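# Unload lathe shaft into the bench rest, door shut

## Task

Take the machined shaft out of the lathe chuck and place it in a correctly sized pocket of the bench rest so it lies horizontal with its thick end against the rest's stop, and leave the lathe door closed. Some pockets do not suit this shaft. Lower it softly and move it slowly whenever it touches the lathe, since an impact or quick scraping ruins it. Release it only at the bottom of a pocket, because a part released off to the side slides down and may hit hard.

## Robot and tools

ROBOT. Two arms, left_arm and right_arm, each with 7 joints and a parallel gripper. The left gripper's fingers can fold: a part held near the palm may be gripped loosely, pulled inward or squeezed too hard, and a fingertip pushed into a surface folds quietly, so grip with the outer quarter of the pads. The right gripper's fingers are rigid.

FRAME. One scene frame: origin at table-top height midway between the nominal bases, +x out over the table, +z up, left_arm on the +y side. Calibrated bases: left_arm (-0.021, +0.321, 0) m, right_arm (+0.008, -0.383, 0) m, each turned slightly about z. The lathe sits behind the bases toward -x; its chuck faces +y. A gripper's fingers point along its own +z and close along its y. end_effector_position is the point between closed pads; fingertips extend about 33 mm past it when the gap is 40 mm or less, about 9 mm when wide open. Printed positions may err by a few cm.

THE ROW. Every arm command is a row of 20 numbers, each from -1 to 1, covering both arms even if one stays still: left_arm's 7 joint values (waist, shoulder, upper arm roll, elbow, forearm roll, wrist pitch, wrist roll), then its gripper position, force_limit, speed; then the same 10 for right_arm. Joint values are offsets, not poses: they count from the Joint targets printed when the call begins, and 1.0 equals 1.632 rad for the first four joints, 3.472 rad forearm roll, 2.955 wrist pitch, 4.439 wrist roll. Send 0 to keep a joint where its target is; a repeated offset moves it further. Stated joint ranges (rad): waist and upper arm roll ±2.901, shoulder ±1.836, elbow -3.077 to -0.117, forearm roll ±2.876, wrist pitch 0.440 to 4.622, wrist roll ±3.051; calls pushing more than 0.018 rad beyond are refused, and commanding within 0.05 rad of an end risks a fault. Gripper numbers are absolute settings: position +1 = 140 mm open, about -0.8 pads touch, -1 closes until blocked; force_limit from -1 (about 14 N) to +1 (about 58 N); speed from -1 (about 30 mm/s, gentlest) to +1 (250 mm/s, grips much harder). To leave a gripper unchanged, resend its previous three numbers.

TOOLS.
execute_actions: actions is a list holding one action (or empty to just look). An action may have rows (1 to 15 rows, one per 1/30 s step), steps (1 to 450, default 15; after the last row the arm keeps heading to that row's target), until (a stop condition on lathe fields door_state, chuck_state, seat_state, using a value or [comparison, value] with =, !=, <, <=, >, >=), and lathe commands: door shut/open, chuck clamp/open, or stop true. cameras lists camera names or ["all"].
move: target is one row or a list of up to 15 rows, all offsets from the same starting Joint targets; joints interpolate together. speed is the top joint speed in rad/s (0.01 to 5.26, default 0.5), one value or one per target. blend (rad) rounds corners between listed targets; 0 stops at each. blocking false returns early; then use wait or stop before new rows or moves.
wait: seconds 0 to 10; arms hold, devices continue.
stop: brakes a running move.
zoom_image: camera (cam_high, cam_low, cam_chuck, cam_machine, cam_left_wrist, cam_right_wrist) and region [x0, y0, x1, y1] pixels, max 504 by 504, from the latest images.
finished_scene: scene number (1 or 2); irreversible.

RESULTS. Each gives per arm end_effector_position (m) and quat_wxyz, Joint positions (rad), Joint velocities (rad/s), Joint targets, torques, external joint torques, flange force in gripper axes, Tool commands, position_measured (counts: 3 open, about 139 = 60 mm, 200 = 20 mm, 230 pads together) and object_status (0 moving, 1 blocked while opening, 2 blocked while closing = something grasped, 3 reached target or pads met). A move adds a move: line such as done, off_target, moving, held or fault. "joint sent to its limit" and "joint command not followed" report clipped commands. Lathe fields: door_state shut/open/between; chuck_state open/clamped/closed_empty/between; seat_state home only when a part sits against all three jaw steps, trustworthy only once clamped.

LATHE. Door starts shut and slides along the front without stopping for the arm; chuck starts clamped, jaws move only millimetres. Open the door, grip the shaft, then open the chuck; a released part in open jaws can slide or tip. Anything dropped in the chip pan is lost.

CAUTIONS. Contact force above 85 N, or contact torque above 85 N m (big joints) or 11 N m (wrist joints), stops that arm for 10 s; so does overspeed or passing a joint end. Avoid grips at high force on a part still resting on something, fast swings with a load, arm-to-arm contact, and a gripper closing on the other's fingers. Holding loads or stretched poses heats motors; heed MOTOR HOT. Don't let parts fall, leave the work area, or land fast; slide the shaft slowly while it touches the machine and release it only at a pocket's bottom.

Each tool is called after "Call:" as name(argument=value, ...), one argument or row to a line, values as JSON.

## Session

Call:
execute_actions(
  actions=[
    {"lathe":{"door":"open"},"steps":150,"until":{"lathe":{"door_state":"open"}}},
  ],
  cameras=["all"],
)

Scene clock: 2.17 s.
left_arm: end_effector_position=(+0.3693, +0.1918, +0.2364) position_measured=3 object_status=3 end_effector_quat_wxyz=(+0.078, +0.830, -0.522, +0.182) | right_arm: end_effector_position=(+0.5254, -0.1504, +0.2894) position_measured=3 object_status=3 end_effector_quat_wxyz=(+0.000, +0.993, +0.116, +0.000)
Joint positions: left_arm=[-0.295 -0.698 0.102 -2.781 -0.303 2.349 -0.439] | right_arm=[0.465 0.02 -0.006 -1.863 0 1.882 -1.38]
Joint torques (N m): left_arm=[-0.19 -8.17 -1.88 25.12 0.65 3.03 -0.2] | right_arm=[-0.39 -31.75 0.68 25.73 0.73 2.66 0]
External joint torques (N m): left_arm=[-0.12 0.07 0.18 0.53 0.01 0.07 -0.2] | right_arm=[-0.12 1.72 0.93 0.85 -0.07 0.02 0]
Flange force (N): left_arm=[1.3 -1.4 -0.2] | right_arm=[8.3 -2.3 -1.3]
Joint targets: left_arm=[-0.295 -0.698 0.102 -2.781 -0.303 2.349 -0.439] | right_arm=[0.465 0.020 -0.006 -1.863 0.000 1.882 -1.380]
Tool commands: left_gripper/position=+1.0 left_gripper/force_limit=+1.0 left_gripper/speed=+1.0 right_gripper/position=+1.0 right_gripper/force_limit=+1.0 right_gripper/speed=+1.0
lathe: door_state=open chuck_state=clamped seat_state=home

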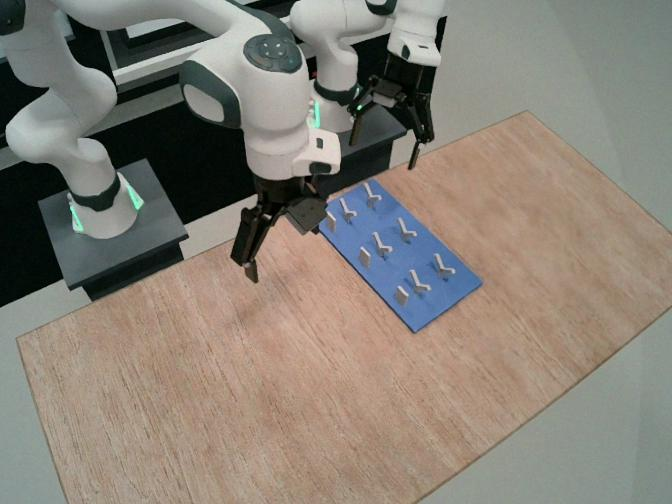

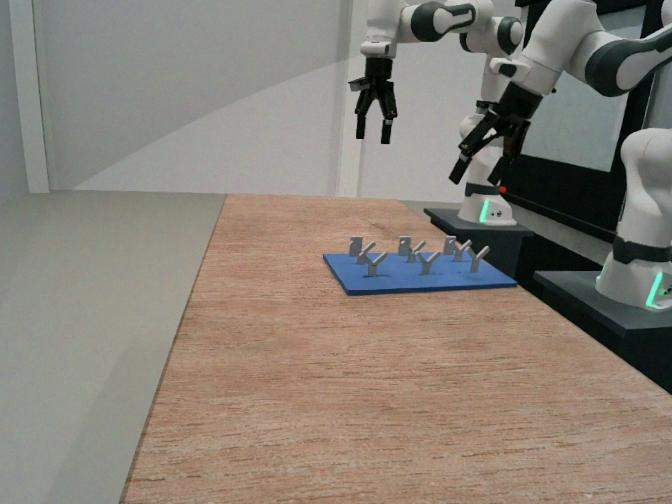

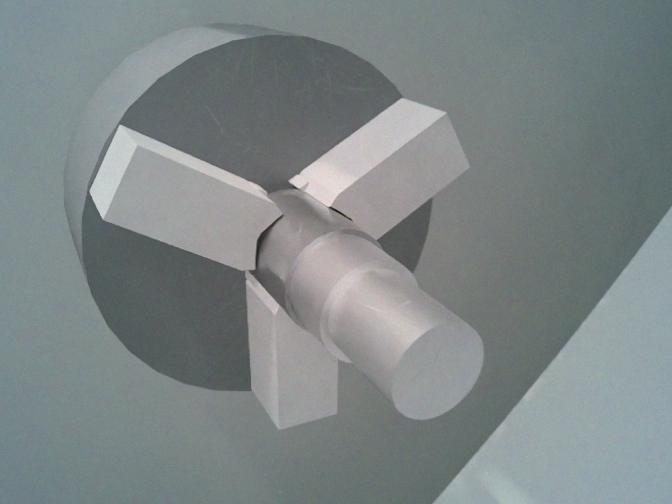

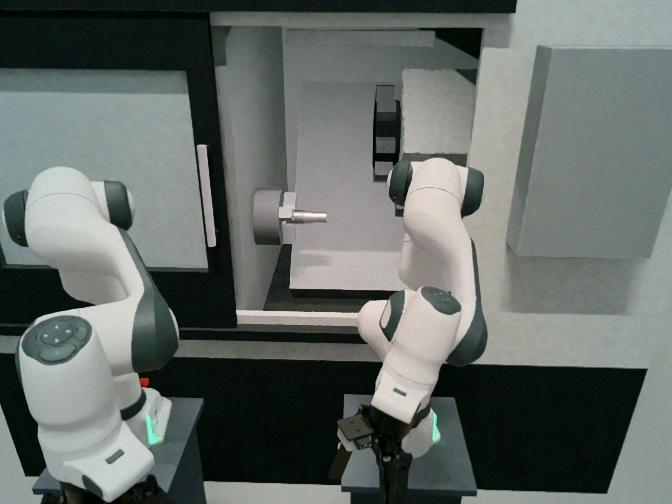

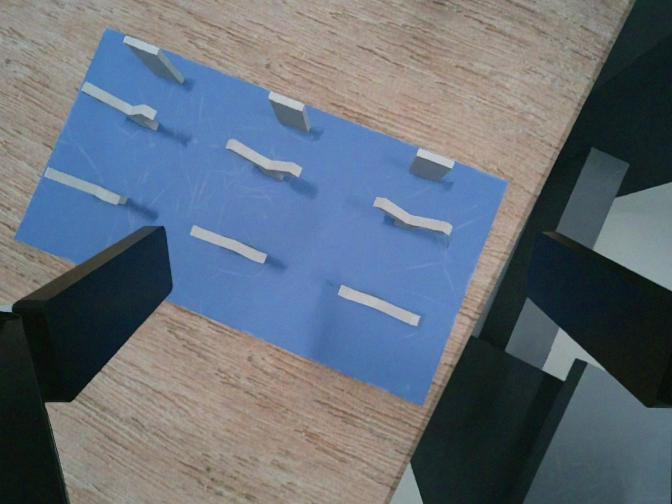

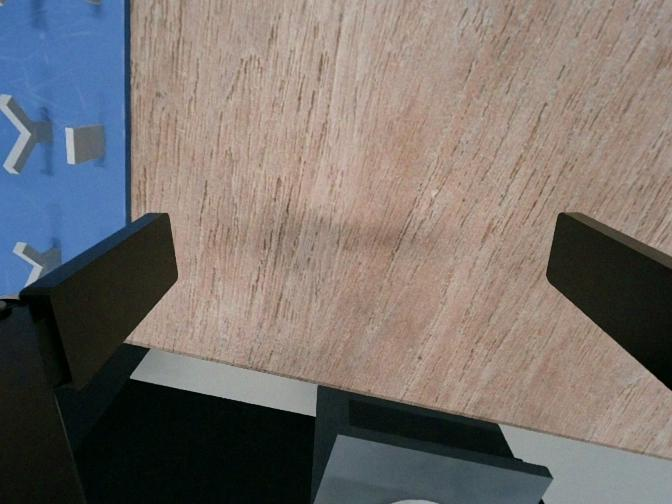

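Call:
zoom_image(
  camera="cam_chuck",
  region=[200, 160, 520, 440],
)

Call:
zoom_image(
  camera="cam_machine",
  region=[240, 170, 350, 260],
)

Call:
zoom_image(
  camera="cam_high",
  region=[310, 170, 490, 335],
)

Call:
zoom_image(
  camera="cam_low",
  region=[310, 220, 530, 310],
)

Scaled by 1.575 from the camera's 672x504 image, which has a finer 960x720 frame.

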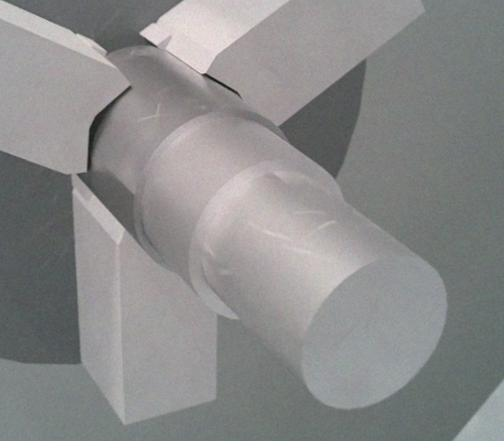

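Scaled by 4.582 from the camera's 672x504 image, which has a finer 960x720 frame.

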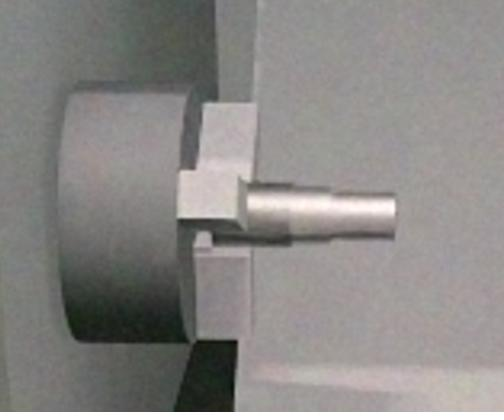

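Scaled by 2.800 from the camera's 672x504 image, which has a finer 960x720 frame.

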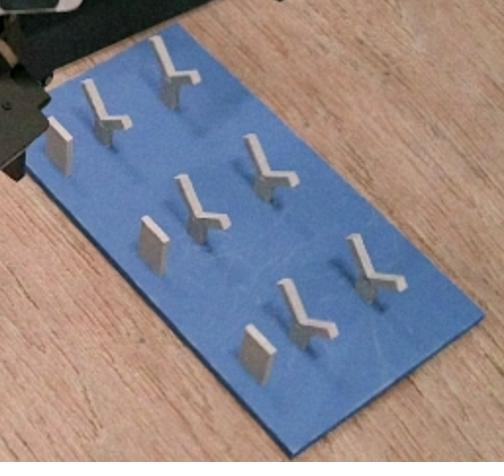

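Scaled by 2.291 from the camera's 672x504 image, which has a finer 960x720 frame.

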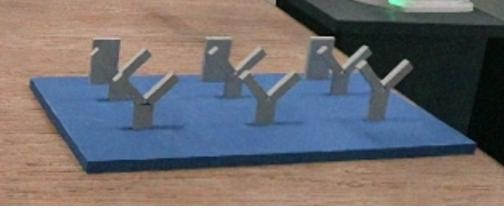

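Call:
move(
  target=[
    [0.48713,0.50551,-0.01164,0.4185,-0.2019,-0.15228,-0.45911,1,1,1,0,0,0,0,0,0,0,0.25,1,1],
    [0.48713,0.50551,-0.01164,0.4185,-0.2019,-0.15228,-0.45911,1,1,1,0,-0.04657,0.00368,-0.20159,0.37932,-0.23452,-0.1809,0.25,1,1],
    [0.48713,0.50551,-0.01164,0.4185,-0.2019,-0.15228,-0.45911,1,1,1,0.42157,-0.04657,0.00368,-0.20159,0.37932,-0.23452,-0.1809,0.25,1,1],
  ],
  speed=[1.0,0.8,0.8],
  blend=[0.1,0.1,0],
  cameras=["all"],
)

Call:
zoom_image(
  camera="cam_low",
  region=[310, 220, 530, 310],
)

Call:
zoom_image(
  camera="cam_high",
  region=[310, 170, 490, 335],
)

Scene clock: 20.33 s.
left_arm: end_effector_position=(+0.5479, +0.4425, +0.2354) position_measured=3 object_status=3 end_effector_quat_wxyz=(+0.394, +0.476, +0.761, -0.198) | right_arm: end_effector_position=(-0.1207, +0.0776, +0.4660) position_measured=98 object_status=3 end_effector_quat_wxyz=(+0.497, -0.502, -0.499, +0.503)
Joint positions: left_arm=[0.499 0.125 0.084 -2.1 -0.999 1.901 -2.47] | right_arm=[1.153 -0.055 0.001 -2.191 1.314 1.19 -2.178]
Joint velocities: left_arm=[within noise] | right_arm=[0.002 0.001 -0.003 -0.001 0 0 -0.004]
Joint torques (N m): left_arm=[0.15 -32.51 0.03 23.1 -1.03 0.16 -0.43] | right_arm=[-0.26 -27.5 0.15 22.78 3.4 -1.54 -0.29]
External joint torques (N m): left_arm=[0.27 1.69 -0.09 0.95 -0.44 -0.31 -0.41] | right_arm=[-0.35 1.2 0.25 0.14 0.48 -0.03 -0.19]
Flange force (N): left_arm=[2.0 8.3 0.0] | right_arm=[3.7 1.3 -1.3]
Joint targets: left_arm=[0.500 0.127 0.083 -2.098 -1.003 1.899 -2.477] | right_arm=[1.154 -0.056 0.000 -2.192 1.317 1.189 -2.183]
lathe: door_state=open chuck_state=clamped seat_state=home
move: done; blend cut to 0 rad at target 1

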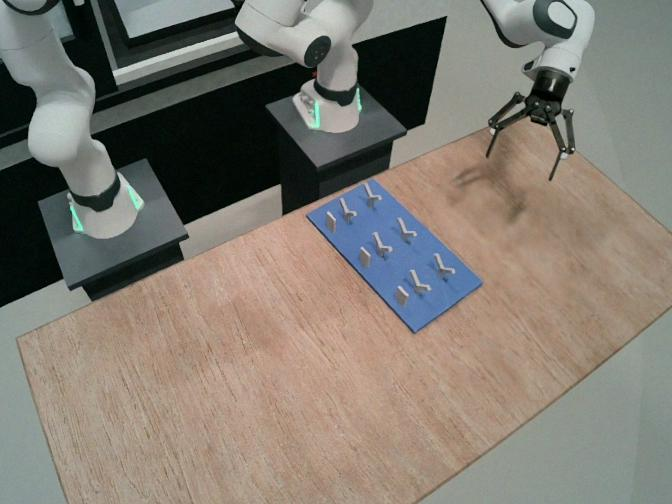

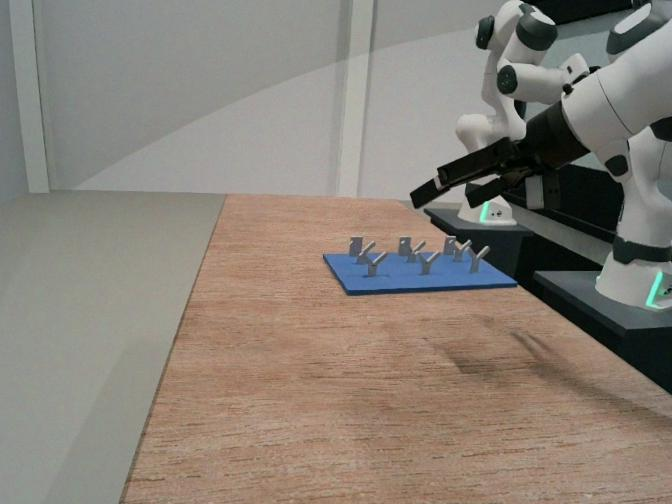

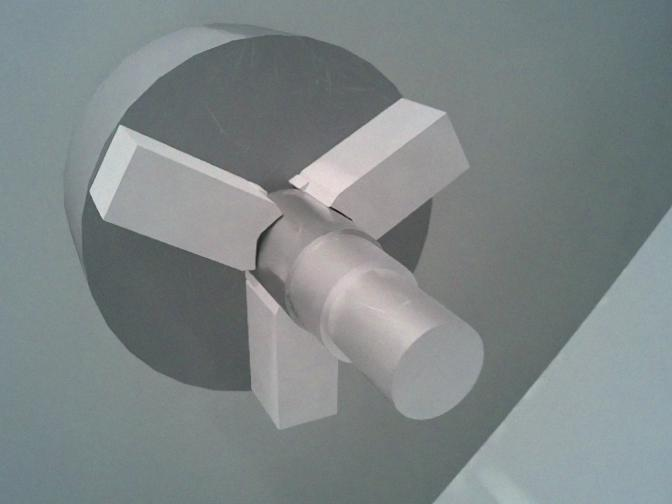

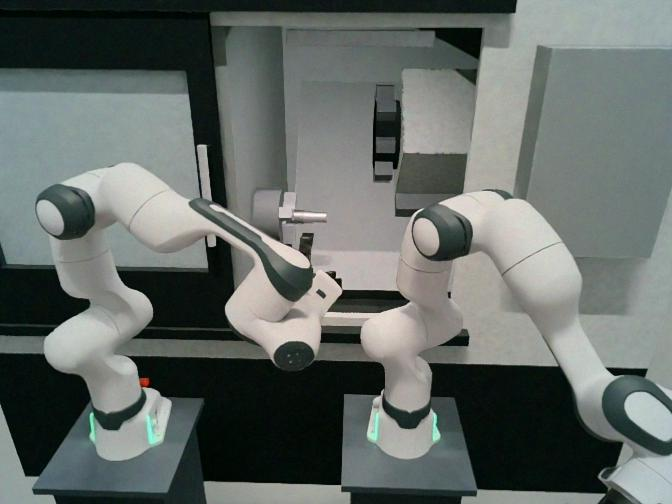

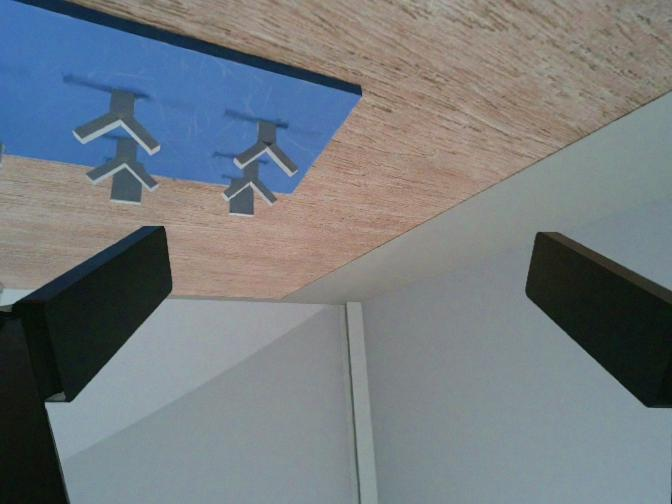

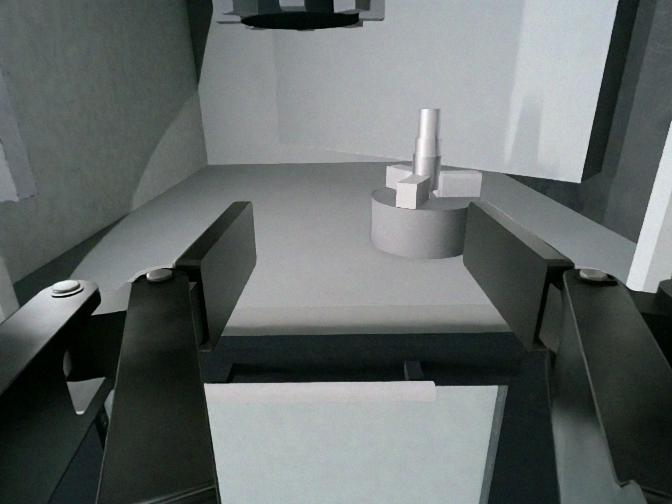

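Scaled by 2.291 from the camera's 672x504 image, which has a finer 960x720 frame.

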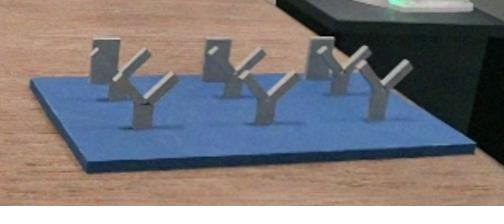

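Scaled by 2.800 from the camera's 672x504 image, which has a finer 960x720 frame.

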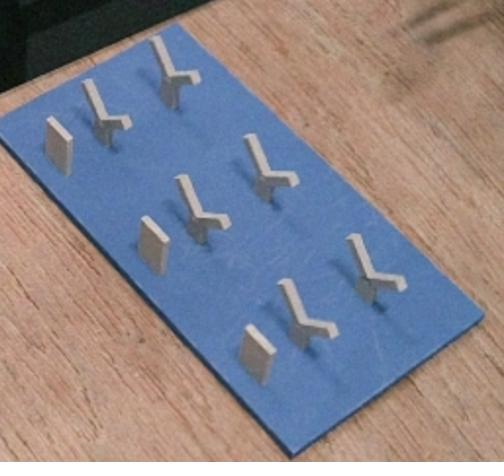

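Call:
zoom_image(
  camera="cam_high",
  region=[320, 175, 390, 235],
)

Call:
zoom_image(
  camera="cam_high",
  region=[355, 210, 425, 270],
)

Call:
zoom_image(
  camera="cam_high",
  region=[390, 247, 460, 307],
)

Call:
zoom_image(
  camera="cam_right_wrist",
  region=[360, 90, 500, 260],
)

Call:
zoom_image(
  camera="cam_low",
  region=[340, 225, 500, 290],
)

Scaled by 7.200 from the camera's 672x504 image, which has a finer 960x720 frame.

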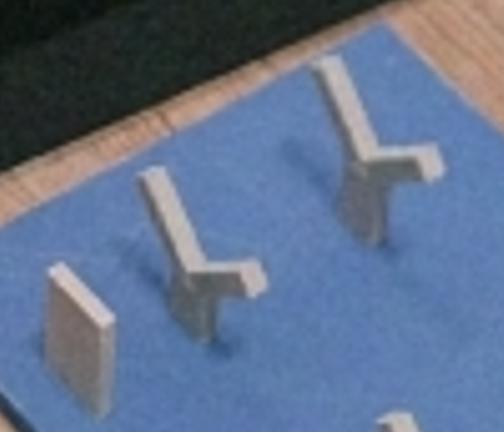

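Scaled by 7.200 from the camera's 672x504 image, which has a finer 960x720 frame.

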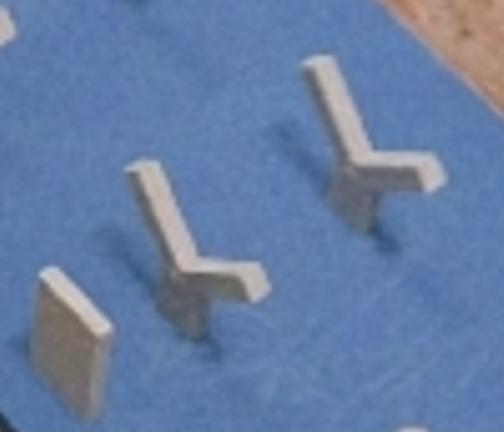

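Scaled by 7.200 from the camera's 672x504 image, which has a finer 960x720 frame.

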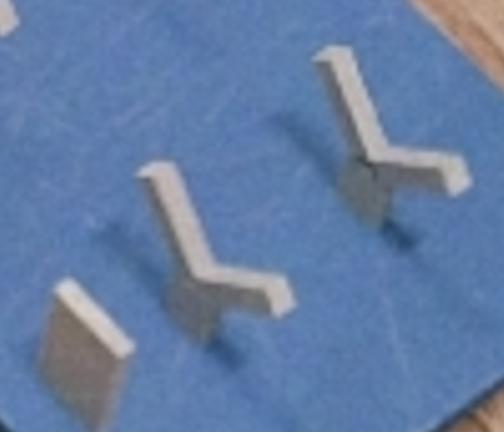

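Scaled by 2.965 from the camera's 672x504 image, which has a finer 960x720 frame.

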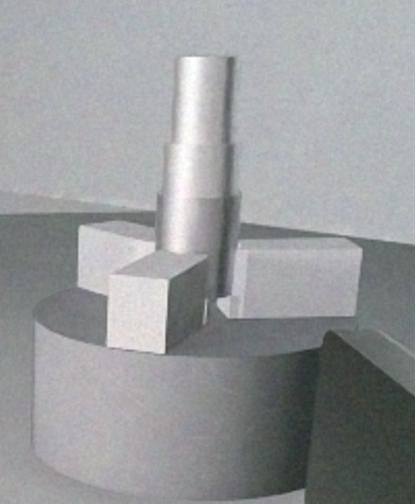

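Scaled by 3.150 from the camera's 672x504 image, which has a finer 960x720 frame.

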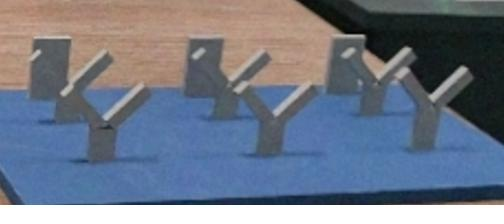

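Call:
move(
  target=[
    [0,0,0,0,0,0,0,1,1,1,0.36581,0.01532,0,-0.11152,0.10167,0.16379,-0.03717,0.25,1,1],
    [0,0,0,0,0,0,0,1,1,1,0.62255,0.13297,0,-0.03799,0.20017,0.25212,-0.07074,0.25,1,1],
    [0,0,0,0,0,0,0,1,1,1,0.73836,0.24816,0,0.10172,0.24395,0.29645,-0.07772,0.25,1,1],
  ],
  speed=[0.6,0.5,0.4],
  blend=[0.08,0.08,0],
  cameras=["cam_right_wrist","cam_machine","cam_chuck"],
)

Scene clock: 30.37 s.
left_arm: end_effector_position=(+0.5479, +0.4425, +0.2354) position_measured=3 object_status=3 end_effector_quat_wxyz=(+0.394, +0.476, +0.761, -0.198) | right_arm: end_effector_position=(-0.6599, +0.0394, +0.3112) position_measured=98 object_status=3 end_effector_quat_wxyz=(+0.498, -0.500, -0.500, +0.502)
Joint positions: left_arm=[0.499 0.125 0.084 -2.1 -0.999 1.901 -2.47] | right_arm=[2.359 0.347 0.001 -2.027 2.16 2.062 -2.523]
Joint velocities: left_arm=[within noise] | right_arm=[-0.001 0.001 -0.001 0 0 0.002 -0.007]
Joint torques (N m): left_arm=[0.2 -32.47 0.07 23.17 -1.05 0.16 -0.53] | right_arm=[-0.18 -38.94 0.62 23.62 0.63 -1.94 -0.37]
External joint torques (N m): left_arm=[0.17 1.84 -0.21 0.96 -0.45 -0.33 -0.52] | right_arm=[-0.25 2.98 0.39 0.98 0.41 0.19 -0.27]
Flange force (N): left_arm=[1.9 8.9 0.2] | right_arm=[6.8 5.8 8.3]
Joint targets: left_arm=[0.500 0.127 0.083 -2.098 -1.003 1.899 -2.477] | right_arm=[2.359 0.349 0.000 -2.026 2.164 2.065 -2.528]
lathe: door_state=open chuck_state=clamped seat_state=home
move: done
Images, in order (width x height): cam_chuck 672x504, cam_machine 672x504, cam_right_wrist 672x504.

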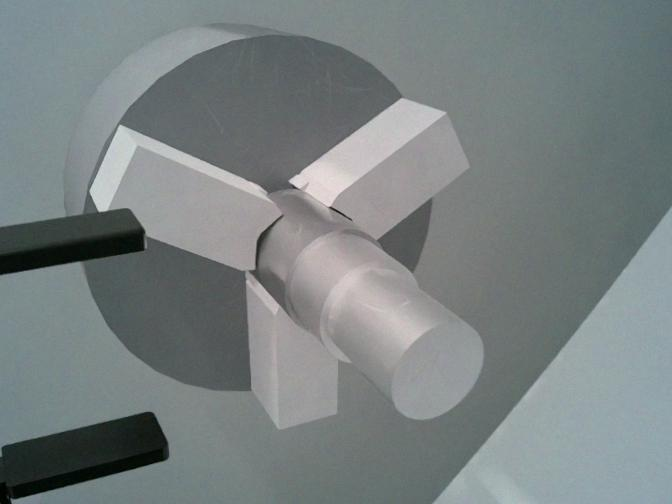

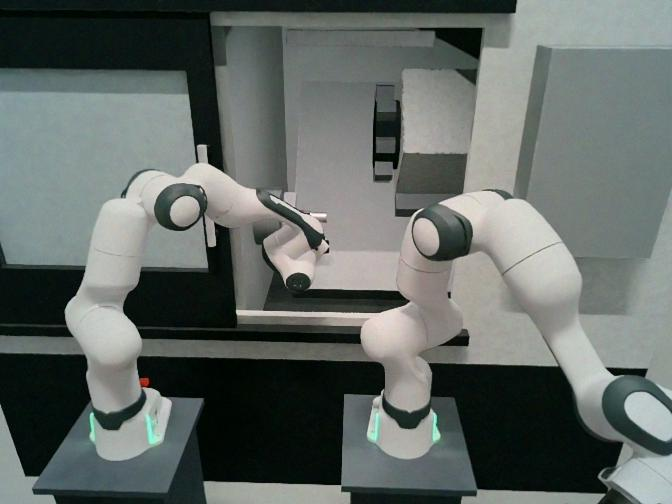

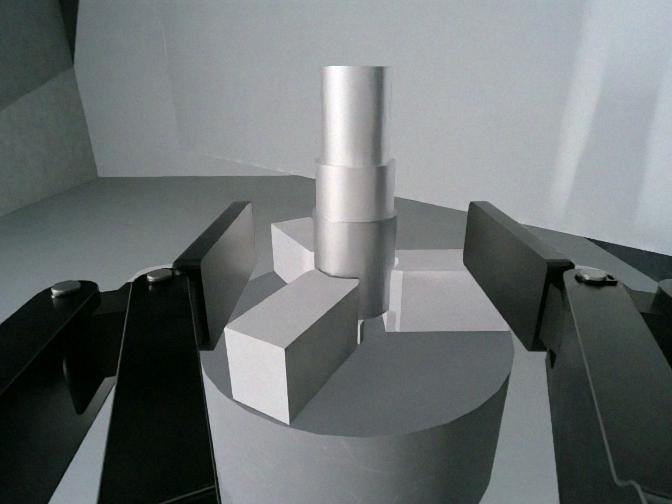

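Call:
move(
  target=[0,0,0,0,0,0,0,1,1,1,0.07451,0.11379,0,0.17892,0.01596,0.0445,0.00964,0.25,1,1],
  speed=0.15,
  cameras=["cam_right_wrist","cam_machine","cam_chuck"],
)

Scene clock: 37.07 s.
left_arm: end_effector_position=(+0.5479, +0.4425, +0.2354) position_measured=3 object_status=3 end_effector_quat_wxyz=(+0.394, +0.476, +0.761, -0.198) | right_arm: end_effector_position=(-0.7542, +0.0406, +0.3105) position_measured=98 object_status=3 end_effector_quat_wxyz=(+0.500, -0.496, -0.504, +0.500)
Joint positions: left_arm=[0.499 0.125 0.084 -2.1 -0.999 1.901 -2.47] | right_arm=[2.479 0.533 0 -1.735 2.216 2.193 -2.49]
Joint velocities: left_arm=[within noise] | right_arm=[-0.001 0 0.001 0.001 0 0.004 0.005]
Joint torques (N m): left_arm=[0.09 -32.54 0.09 23.1 -1.05 0.17 -0.48] | right_arm=[-0.15 -44.85 0.91 24.99 0.33 -1.81 0.07]
External joint torques (N m): left_arm=[0.23 1.7 -0.02 0.92 -0.45 -0.3 -0.46] | right_arm=[-0.21 3.16 0.87 1.33 0.43 0.22 0.17]
Flange force (N): left_arm=[2.0 8.3 0.0] | right_arm=[8.3 4.9 12.0]
Joint targets: left_arm=[0.500 0.127 0.083 -2.098 -1.003 1.899 -2.477] | right_arm=[2.480 0.534 0.000 -1.734 2.219 2.197 -2.485]
lathe: door_state=open chuck_state=clamped seat_state=home
move: done
Images, in order (width x height): cam_chuck 672x504, cam_machine 672x504, cam_right_wrist 672x504.

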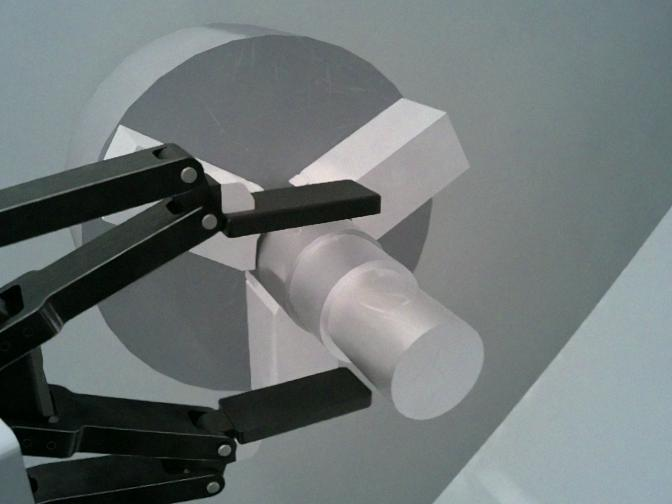

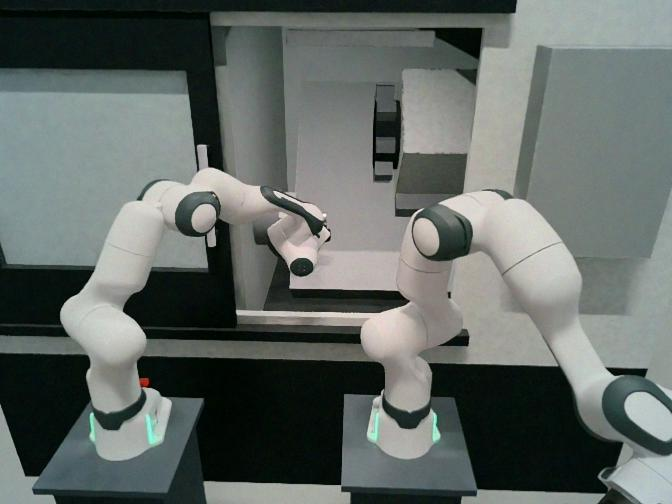

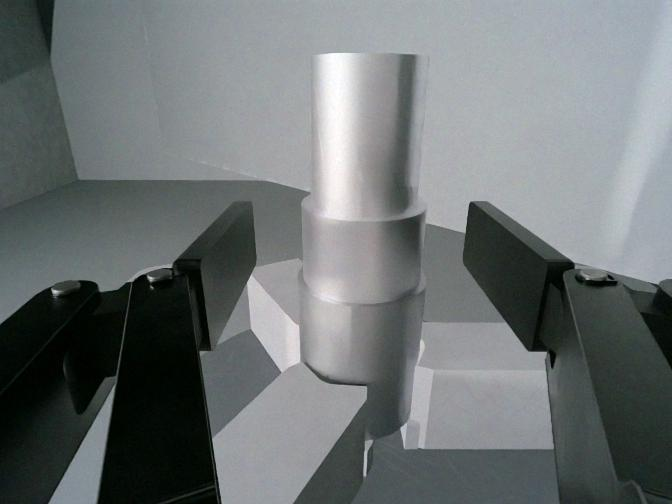

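Call:
zoom_image(
  camera="cam_right_wrist",
  region=[180, 180, 580, 380],
)

Call:
zoom_image(
  camera="cam_chuck",
  region=[180, 130, 520, 460],
)

Scaled by 1.260 from the camera's 672x504 image, which has a finer 960x720 frame.

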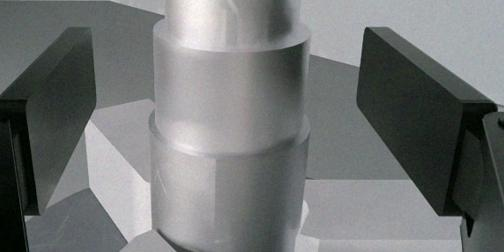

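Scaled by 1.482 from the camera's 672x504 image, which has a finer 960x720 frame.

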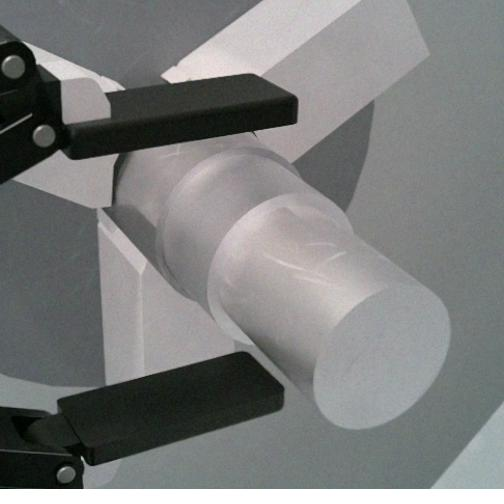

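Call:
move(
  target=[
    [0,0,0,0,0,0,0,1,1,1,-0.0028,0.0048,0,0.0076,-0.00195,-0.00017,0.00153,0.25,1,1],
    [0,0,0,0,0,0,0,1,1,1,-0.0028,0.0048,0,0.0076,-0.00195,-0.00017,0.00153,-1,0,-1],
  ],
  speed=0.05,
  cameras=["cam_right_wrist","cam_chuck"],
)

Scene clock: 51.23 s.
left_arm: end_effector_position=(+0.5479, +0.4425, +0.2354) position_measured=3 object_status=3 end_effector_quat_wxyz=(+0.394, +0.476, +0.761, -0.198) | right_arm: end_effector_position=(-0.7551, +0.0445, +0.3096) position_measured=160 object_status=0 end_effector_quat_wxyz=(+0.499, -0.498, -0.502, +0.501)
Joint positions: left_arm=[0.499 0.125 0.084 -2.1 -0.999 1.901 -2.47] | right_arm=[2.477 0.542 0 -1.723 2.214 2.195 -2.481]
Joint torques (N m): left_arm=[0.14 -32.42 0.06 23.07 -1.04 0.18 -0.47] | right_arm=[-0.42 -45.53 1 25.43 -0.27 -1.61 0.06]
External joint torques (N m): left_arm=[0.25 1.87 -0.08 0.89 -0.44 -0.29 -0.46] | right_arm=[-0.64 3.04 0.83 1.56 -0.18 0.46 0.16]
Flange force (N): left_arm=[2.2 8.6 0.2] | right_arm=[9.9 4.0 12.4]
Joint targets: left_arm=[0.500 0.127 0.083 -2.098 -1.003 1.899 -2.477] | right_arm=[2.476 0.542 0.000 -1.722 2.212 2.196 -2.479]
lathe: door_state=open chuck_state=clamped seat_state=home
move: done
Images, in order (width x height): cam_chuck 672x504, cam_right_wrist 672x504.

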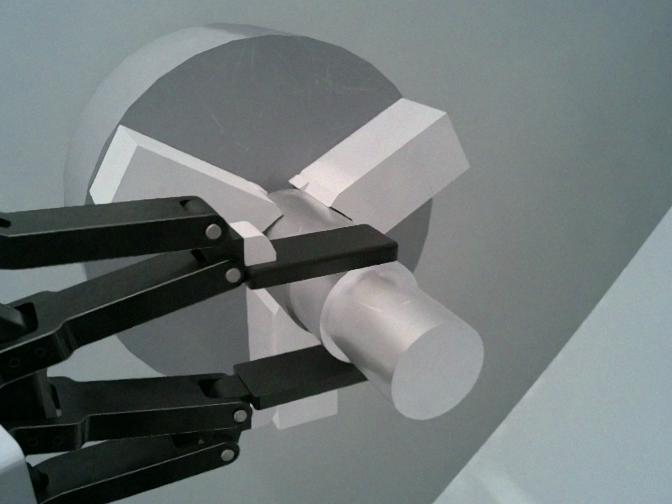

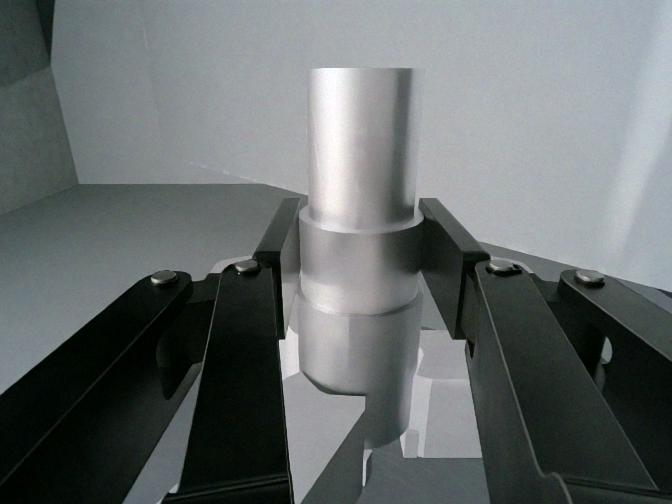

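Call:
wait(
  seconds=0.3,
)

Scene clock: 51.93 s.
left_arm: end_effector_position=(+0.5479, +0.4425, +0.2354) position_measured=3 object_status=3 end_effector_quat_wxyz=(+0.394, +0.476, +0.761, -0.198) | right_arm: end_effector_position=(-0.7551, +0.0445, +0.3096) position_measured=160 object_status=2 end_effector_quat_wxyz=(+0.499, -0.498, -0.502, +0.501)
Joint positions: left_arm=[0.499 0.125 0.084 -2.1 -0.999 1.901 -2.47] | right_arm=[2.477 0.542 0 -1.723 2.214 2.195 -2.481]
Joint torques (N m): left_arm=[0.11 -32.53 0.14 23.15 -1.06 0.15 -0.51] | right_arm=[-0.45 -45.54 1 25.39 -0.26 -1.61 0.06]
External joint torques (N m): left_arm=[0.22 1.56 0 1.06 -0.46 -0.31 -0.49] | right_arm=[-0.66 2.79 0.84 1.69 -0.16 0.45 0.16]
Flange force (N): left_arm=[1.7 8.4 -0.2] | right_arm=[9.8 3.7 12.3]
Joint targets: left_arm=[0.500 0.127 0.083 -2.098 -1.003 1.899 -2.477] | right_arm=[2.476 0.542 0.000 -1.722 2.212 2.196 -2.479]
Tool commands: left_gripper/position=+1.0 left_gripper/force_limit=+1.0 left_gripper/speed=+1.0 right_gripper/position=-1.0 right_gripper/force_limit=+0.0 right_gripper/speed=-1.0
lathe: door_state=open chuck_state=clamped seat_state=home
wait: 0.30 s; at rest from the start

Call:
execute_actions(
  actions=[
    {"lathe":{"chuck":"open"},"steps":120,"until":{"lathe":{"chuck_state":"open"}}},
  ],
  cameras=["cam_right_wrist","cam_chuck"],
)

Scene clock: 53.60 s.
left_arm: end_effector_position=(+0.5479, +0.4425, +0.2354) position_measured=3 object_status=3 end_effector_quat_wxyz=(+0.394, +0.476, +0.761, -0.198) | right_arm: end_effector_position=(-0.7550, +0.0447, +0.3076) position_measured=160 object_status=2 end_effector_quat_wxyz=(+0.498, -0.500, -0.501, +0.501)
Joint positions: left_arm=[0.499 0.125 0.084 -2.1 -0.999 1.901 -2.47] | right_arm=[2.477 0.544 0 -1.723 2.214 2.196 -2.479]
Joint torques (N m): left_arm=[0.16 -32.56 0.05 23.15 -1.04 0.19 -0.51] | right_arm=[-1.02 -47.1 0.49 25.41 -0.27 -2.24 -0.11]
External joint torques (N m): left_arm=[0.29 1.71 -0.06 0.94 -0.44 -0.28 -0.49] | right_arm=[-1.1 1.43 0.43 1.65 -0.18 -0.18 -0.01]
Flange force (N): left_arm=[1.9 8.4 0.0] | right_arm=[7.7 2.5 7.6]
Joint targets: left_arm=[0.500 0.127 0.083 -2.098 -1.003 1.899 -2.477] | right_arm=[2.476 0.542 0.000 -1.722 2.212 2.196 -2.479]
Tool commands: left_gripper/position=+1.0 left_gripper/force_limit=+1.0 left_gripper/speed=+1.0 right_gripper/position=-1.0 right_gripper/force_limit=+0.0 right_gripper/speed=-1.0
lathe: door_state=open chuck_state=open seat_state=open
Images, in order (width x height): cam_chuck 672x504, cam_right_wrist 672x504.

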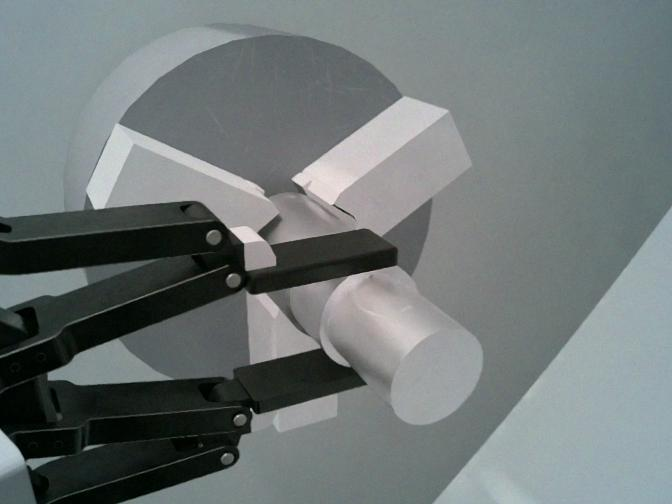

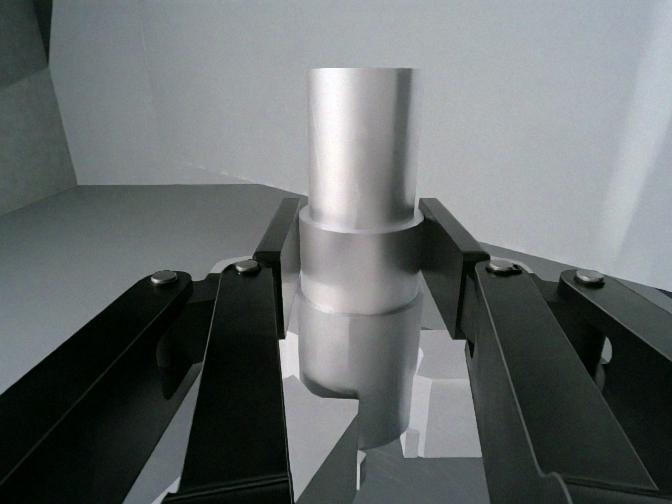

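Call:
move(
  target=[0,0,0,0,0,0,0,1,1,1,0,-0.00797,0,0,0,-0.00237,0,-1,0,-1],
  speed=0.05,
  cameras=["cam_chuck"],
)

Scene clock: 56.43 s.
left_arm: end_effector_position=(+0.5479, +0.4425, +0.2354) position_measured=3 object_status=3 end_effector_quat_wxyz=(+0.394, +0.476, +0.761, -0.198) | right_arm: end_effector_position=(-0.7541, +0.0445, +0.3082) position_measured=160 object_status=2 end_effector_quat_wxyz=(+0.498, -0.500, -0.502, +0.500)
Joint positions: left_arm=[0.499 0.125 0.084 -2.1 -0.999 1.901 -2.47] | right_arm=[2.477 0.54 0 -1.727 2.212 2.198 -2.479]
Joint torques (N m): left_arm=[0.1 -32.46 0.04 23.13 -1.05 0.17 -0.58] | right_arm=[-0.33 -51.73 1.17 27.56 0.14 -3.63 -0.13]
External joint torques (N m): left_arm=[0.15 1.82 -0.15 0.97 -0.46 -0.31 -0.56] | right_arm=[-0.35 -3.39 1.16 3.8 0.23 -1.6 -0.03]
Flange force (N): left_arm=[1.8 8.8 0.2] | right_arm=[3.8 -3.4 3.5]
Joint targets: left_arm=[0.500 0.127 0.083 -2.098 -1.003 1.899 -2.477] | right_arm=[2.476 0.529 0.000 -1.722 2.212 2.189 -2.479]
lathe: door_state=open chuck_state=open seat_state=open
move: off_target (right_arm); right_arm: the shoulder is farthest, 0.011 rad from its target
Images, in order (width x height): cam_chuck 672x504.

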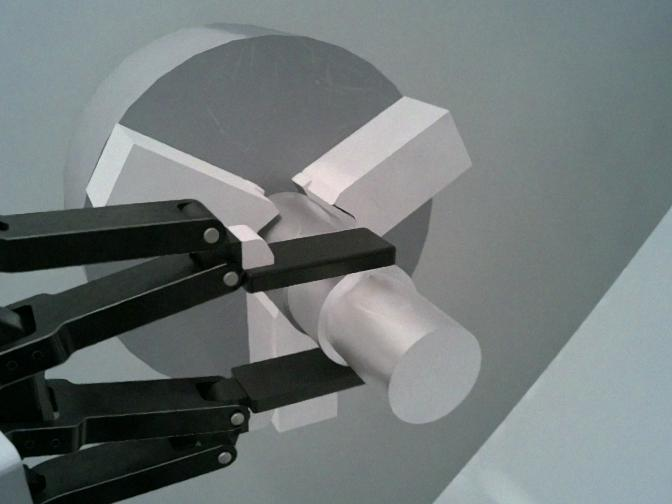

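Call:
zoom_image(
  camera="cam_chuck",
  region=[230, 160, 430, 330],
)

Scaled by 2.520 from the camera's 672x504 image, which has a finer 960x720 frame.

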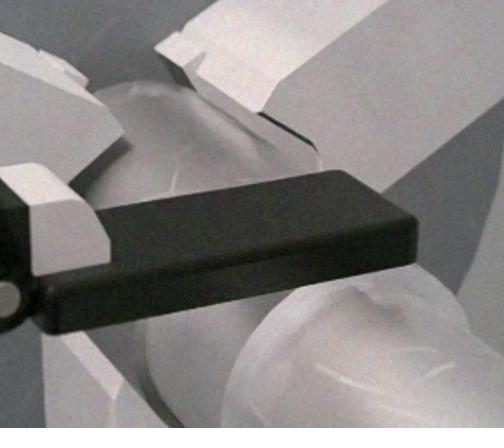

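Call:
move(
  target=[
    [0,0,0,0,0,0,0,1,1,1,-0.02684,0.04675,0,0.07359,-0.01912,-0.00159,0.01525,-1,0,-1],
    [0,0,0,0,0,0,0,1,1,1,-0.05368,0.09412,0,0.14718,-0.03822,-0.00315,0.03048,-1,0,-1],
  ],
  speed=[0.045,0.12],
  blend=[0.005,0],
  cameras=["cam_right_wrist","cam_chuck","cam_machine"],
)

Scene clock: 65.87 s.
left_arm: end_effector_position=(+0.5479, +0.4425, +0.2354) position_measured=3 object_status=3 end_effector_quat_wxyz=(+0.394, +0.476, +0.761, -0.198) | right_arm: end_effector_position=(-0.7506, +0.1261, +0.3055) position_measured=160 object_status=2 end_effector_quat_wxyz=(+0.499, -0.501, -0.505, +0.494)
Joint positions: left_arm=[0.499 0.125 0.084 -2.1 -0.999 1.901 -2.47] | right_arm=[2.389 0.692 -0.001 -1.49 2.078 2.194 -2.352]
Joint velocities: left_arm=[within noise] | right_arm=[0.001 0.001 0 0.001 -0.001 0 0.007]
Joint torques (N m): left_arm=[0.13 -32.53 0.11 23.11 -1.07 0.16 -0.46] | right_arm=[-0.22 -55.39 1.96 30.46 0.66 -3.68 0.3]
External joint torques (N m): left_arm=[0.14 1.74 -0.12 0.92 -0.47 -0.33 -0.45] | right_arm=[-0.15 -2.78 1.96 5.98 0.63 -1.92 0.4]
Flange force (N): left_arm=[1.9 8.4 0.2] | right_arm=[14.1 -2.2 13.6]
Joint targets: left_arm=[0.500 0.127 0.083 -2.098 -1.003 1.899 -2.477] | right_arm=[2.388 0.683 0.000 -1.481 2.079 2.180 -2.343]
lathe: door_state=open chuck_state=open seat_state=open
move: off_target (right_arm); right_arm: the wrist pitch is farthest, 0.014 rad from its target
Images, in order (width x height): cam_chuck 672x504, cam_machine 672x504, cam_right_wrist 672x504.

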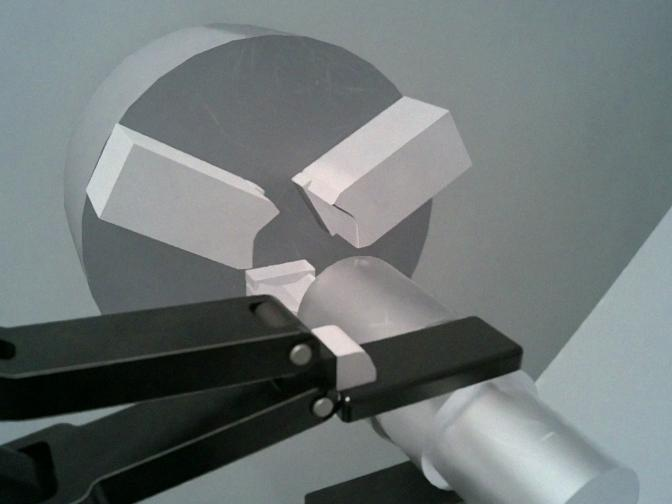

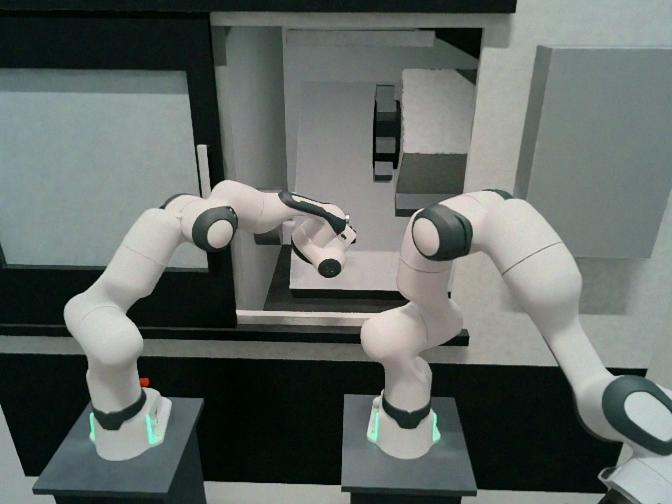

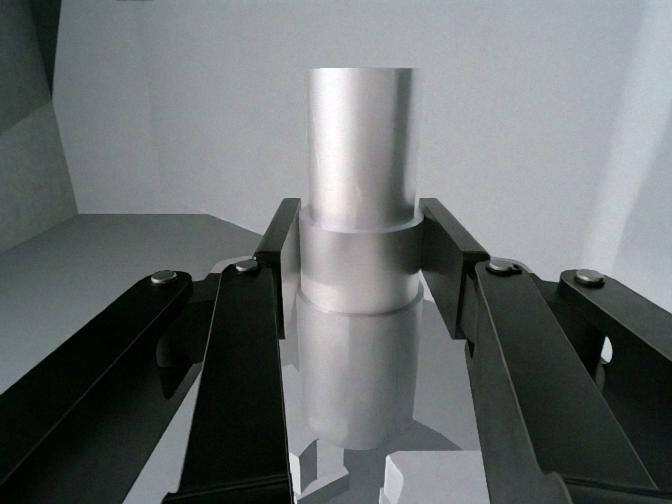

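Call:
move(
  target=[
    [0,0,0,0,0,0,0,1,1,1,-0.39032,-0.4375,0,-0.54718,-0.1178,-0.17157,-0.00113,-1,0,-1],
    [0,0,0,0,0,0,0,1,1,1,-0.75674,-0.45282,0,-0.43566,-0.21947,-0.33536,0.03604,-1,0,-1],
    [0,0,0,0,0,0,0,1,1,1,-0.83897,-0.3114,0,-0.1049,-0.59879,-0.1154,0.02748,-1,0,-1],
  ],
  speed=[0.5,0.65,0.65],
  blend=[0.1,0.1,0],
  cameras=["cam_right_wrist","cam_left_wrist","cam_high","cam_low"],
)

Scene clock: 78.67 s.
left_arm: end_effector_position=(+0.5479, +0.4425, +0.2354) position_measured=3 object_status=3 end_effector_quat_wxyz=(+0.394, +0.476, +0.761, -0.198) | right_arm: end_effector_position=(+0.3495, +0.1293, +0.2877) position_measured=160 object_status=2 end_effector_quat_wxyz=(-0.002, +0.687, +0.726, -0.004)
Joint positions: left_arm=[0.499 0.125 0.084 -2.1 -0.999 1.901 -2.47] | right_arm=[1.019 0.18 -0.001 -1.659 0.005 1.832 -2.217]
Joint velocities: left_arm=[within noise] | right_arm=[0 0 0.001 -0.001 -0.001 0.003 0]
Joint torques (N m): left_arm=[0.13 -32.47 0.07 23.14 -1.02 0.15 -0.5] | right_arm=[-0.38 -40.19 1.36 29.47 0.18 3.28 -0.18]
External joint torques (N m): left_arm=[0.11 1.68 -0.19 1.03 -0.43 -0.33 -0.48] | right_arm=[-0.48 -1.06 1.09 4.49 -0.73 0.69 -0.18]
Flange force (N): left_arm=[1.7 8.7 0.1] | right_arm=[12.5 9.3 -8.9]
Joint targets: left_arm=[0.500 0.127 0.083 -2.098 -1.003 1.899 -2.477] | right_arm=[1.019 0.175 0.000 -1.653 0.001 1.839 -2.221]
lathe: door_state=open chuck_state=open seat_state=open
move: done
Images, in order (width x height): cam_high 672x504, cam_low 672x504, cam_left_wrist 672x504, cam_right_wrist 672x504.

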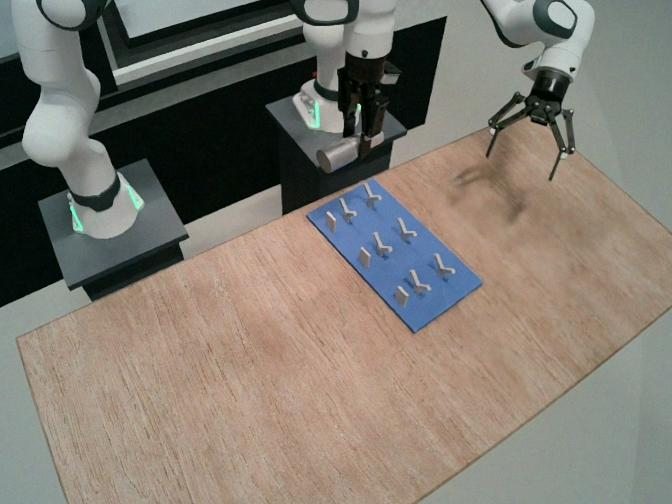

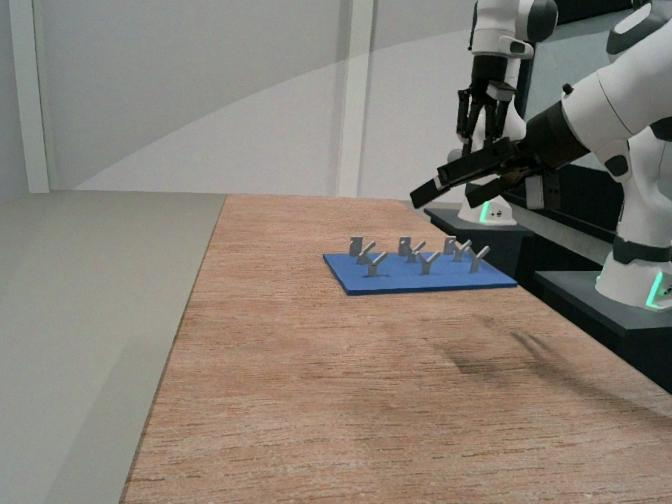

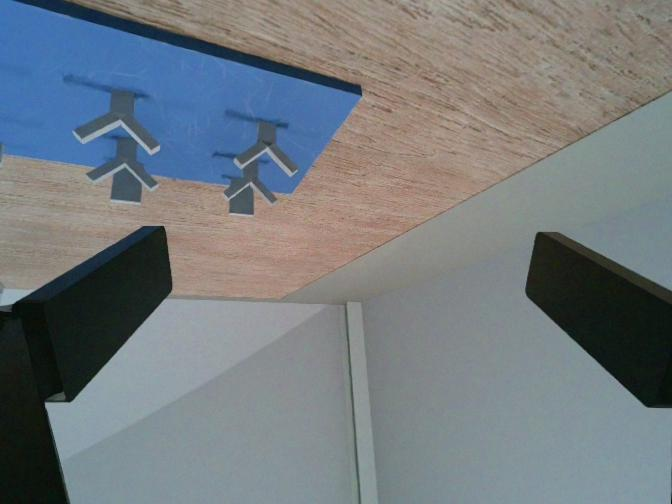

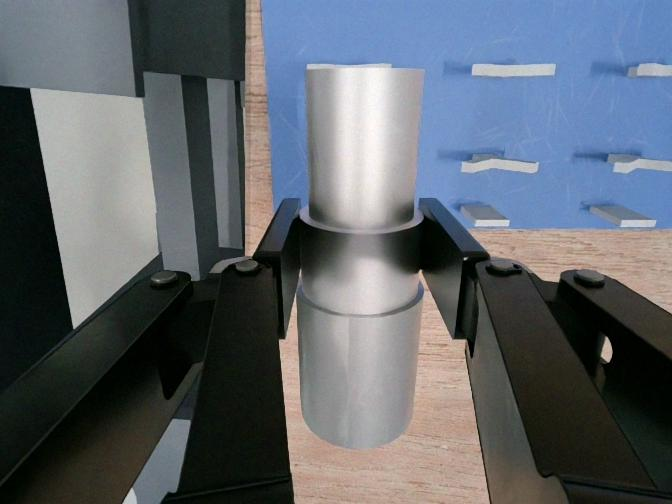

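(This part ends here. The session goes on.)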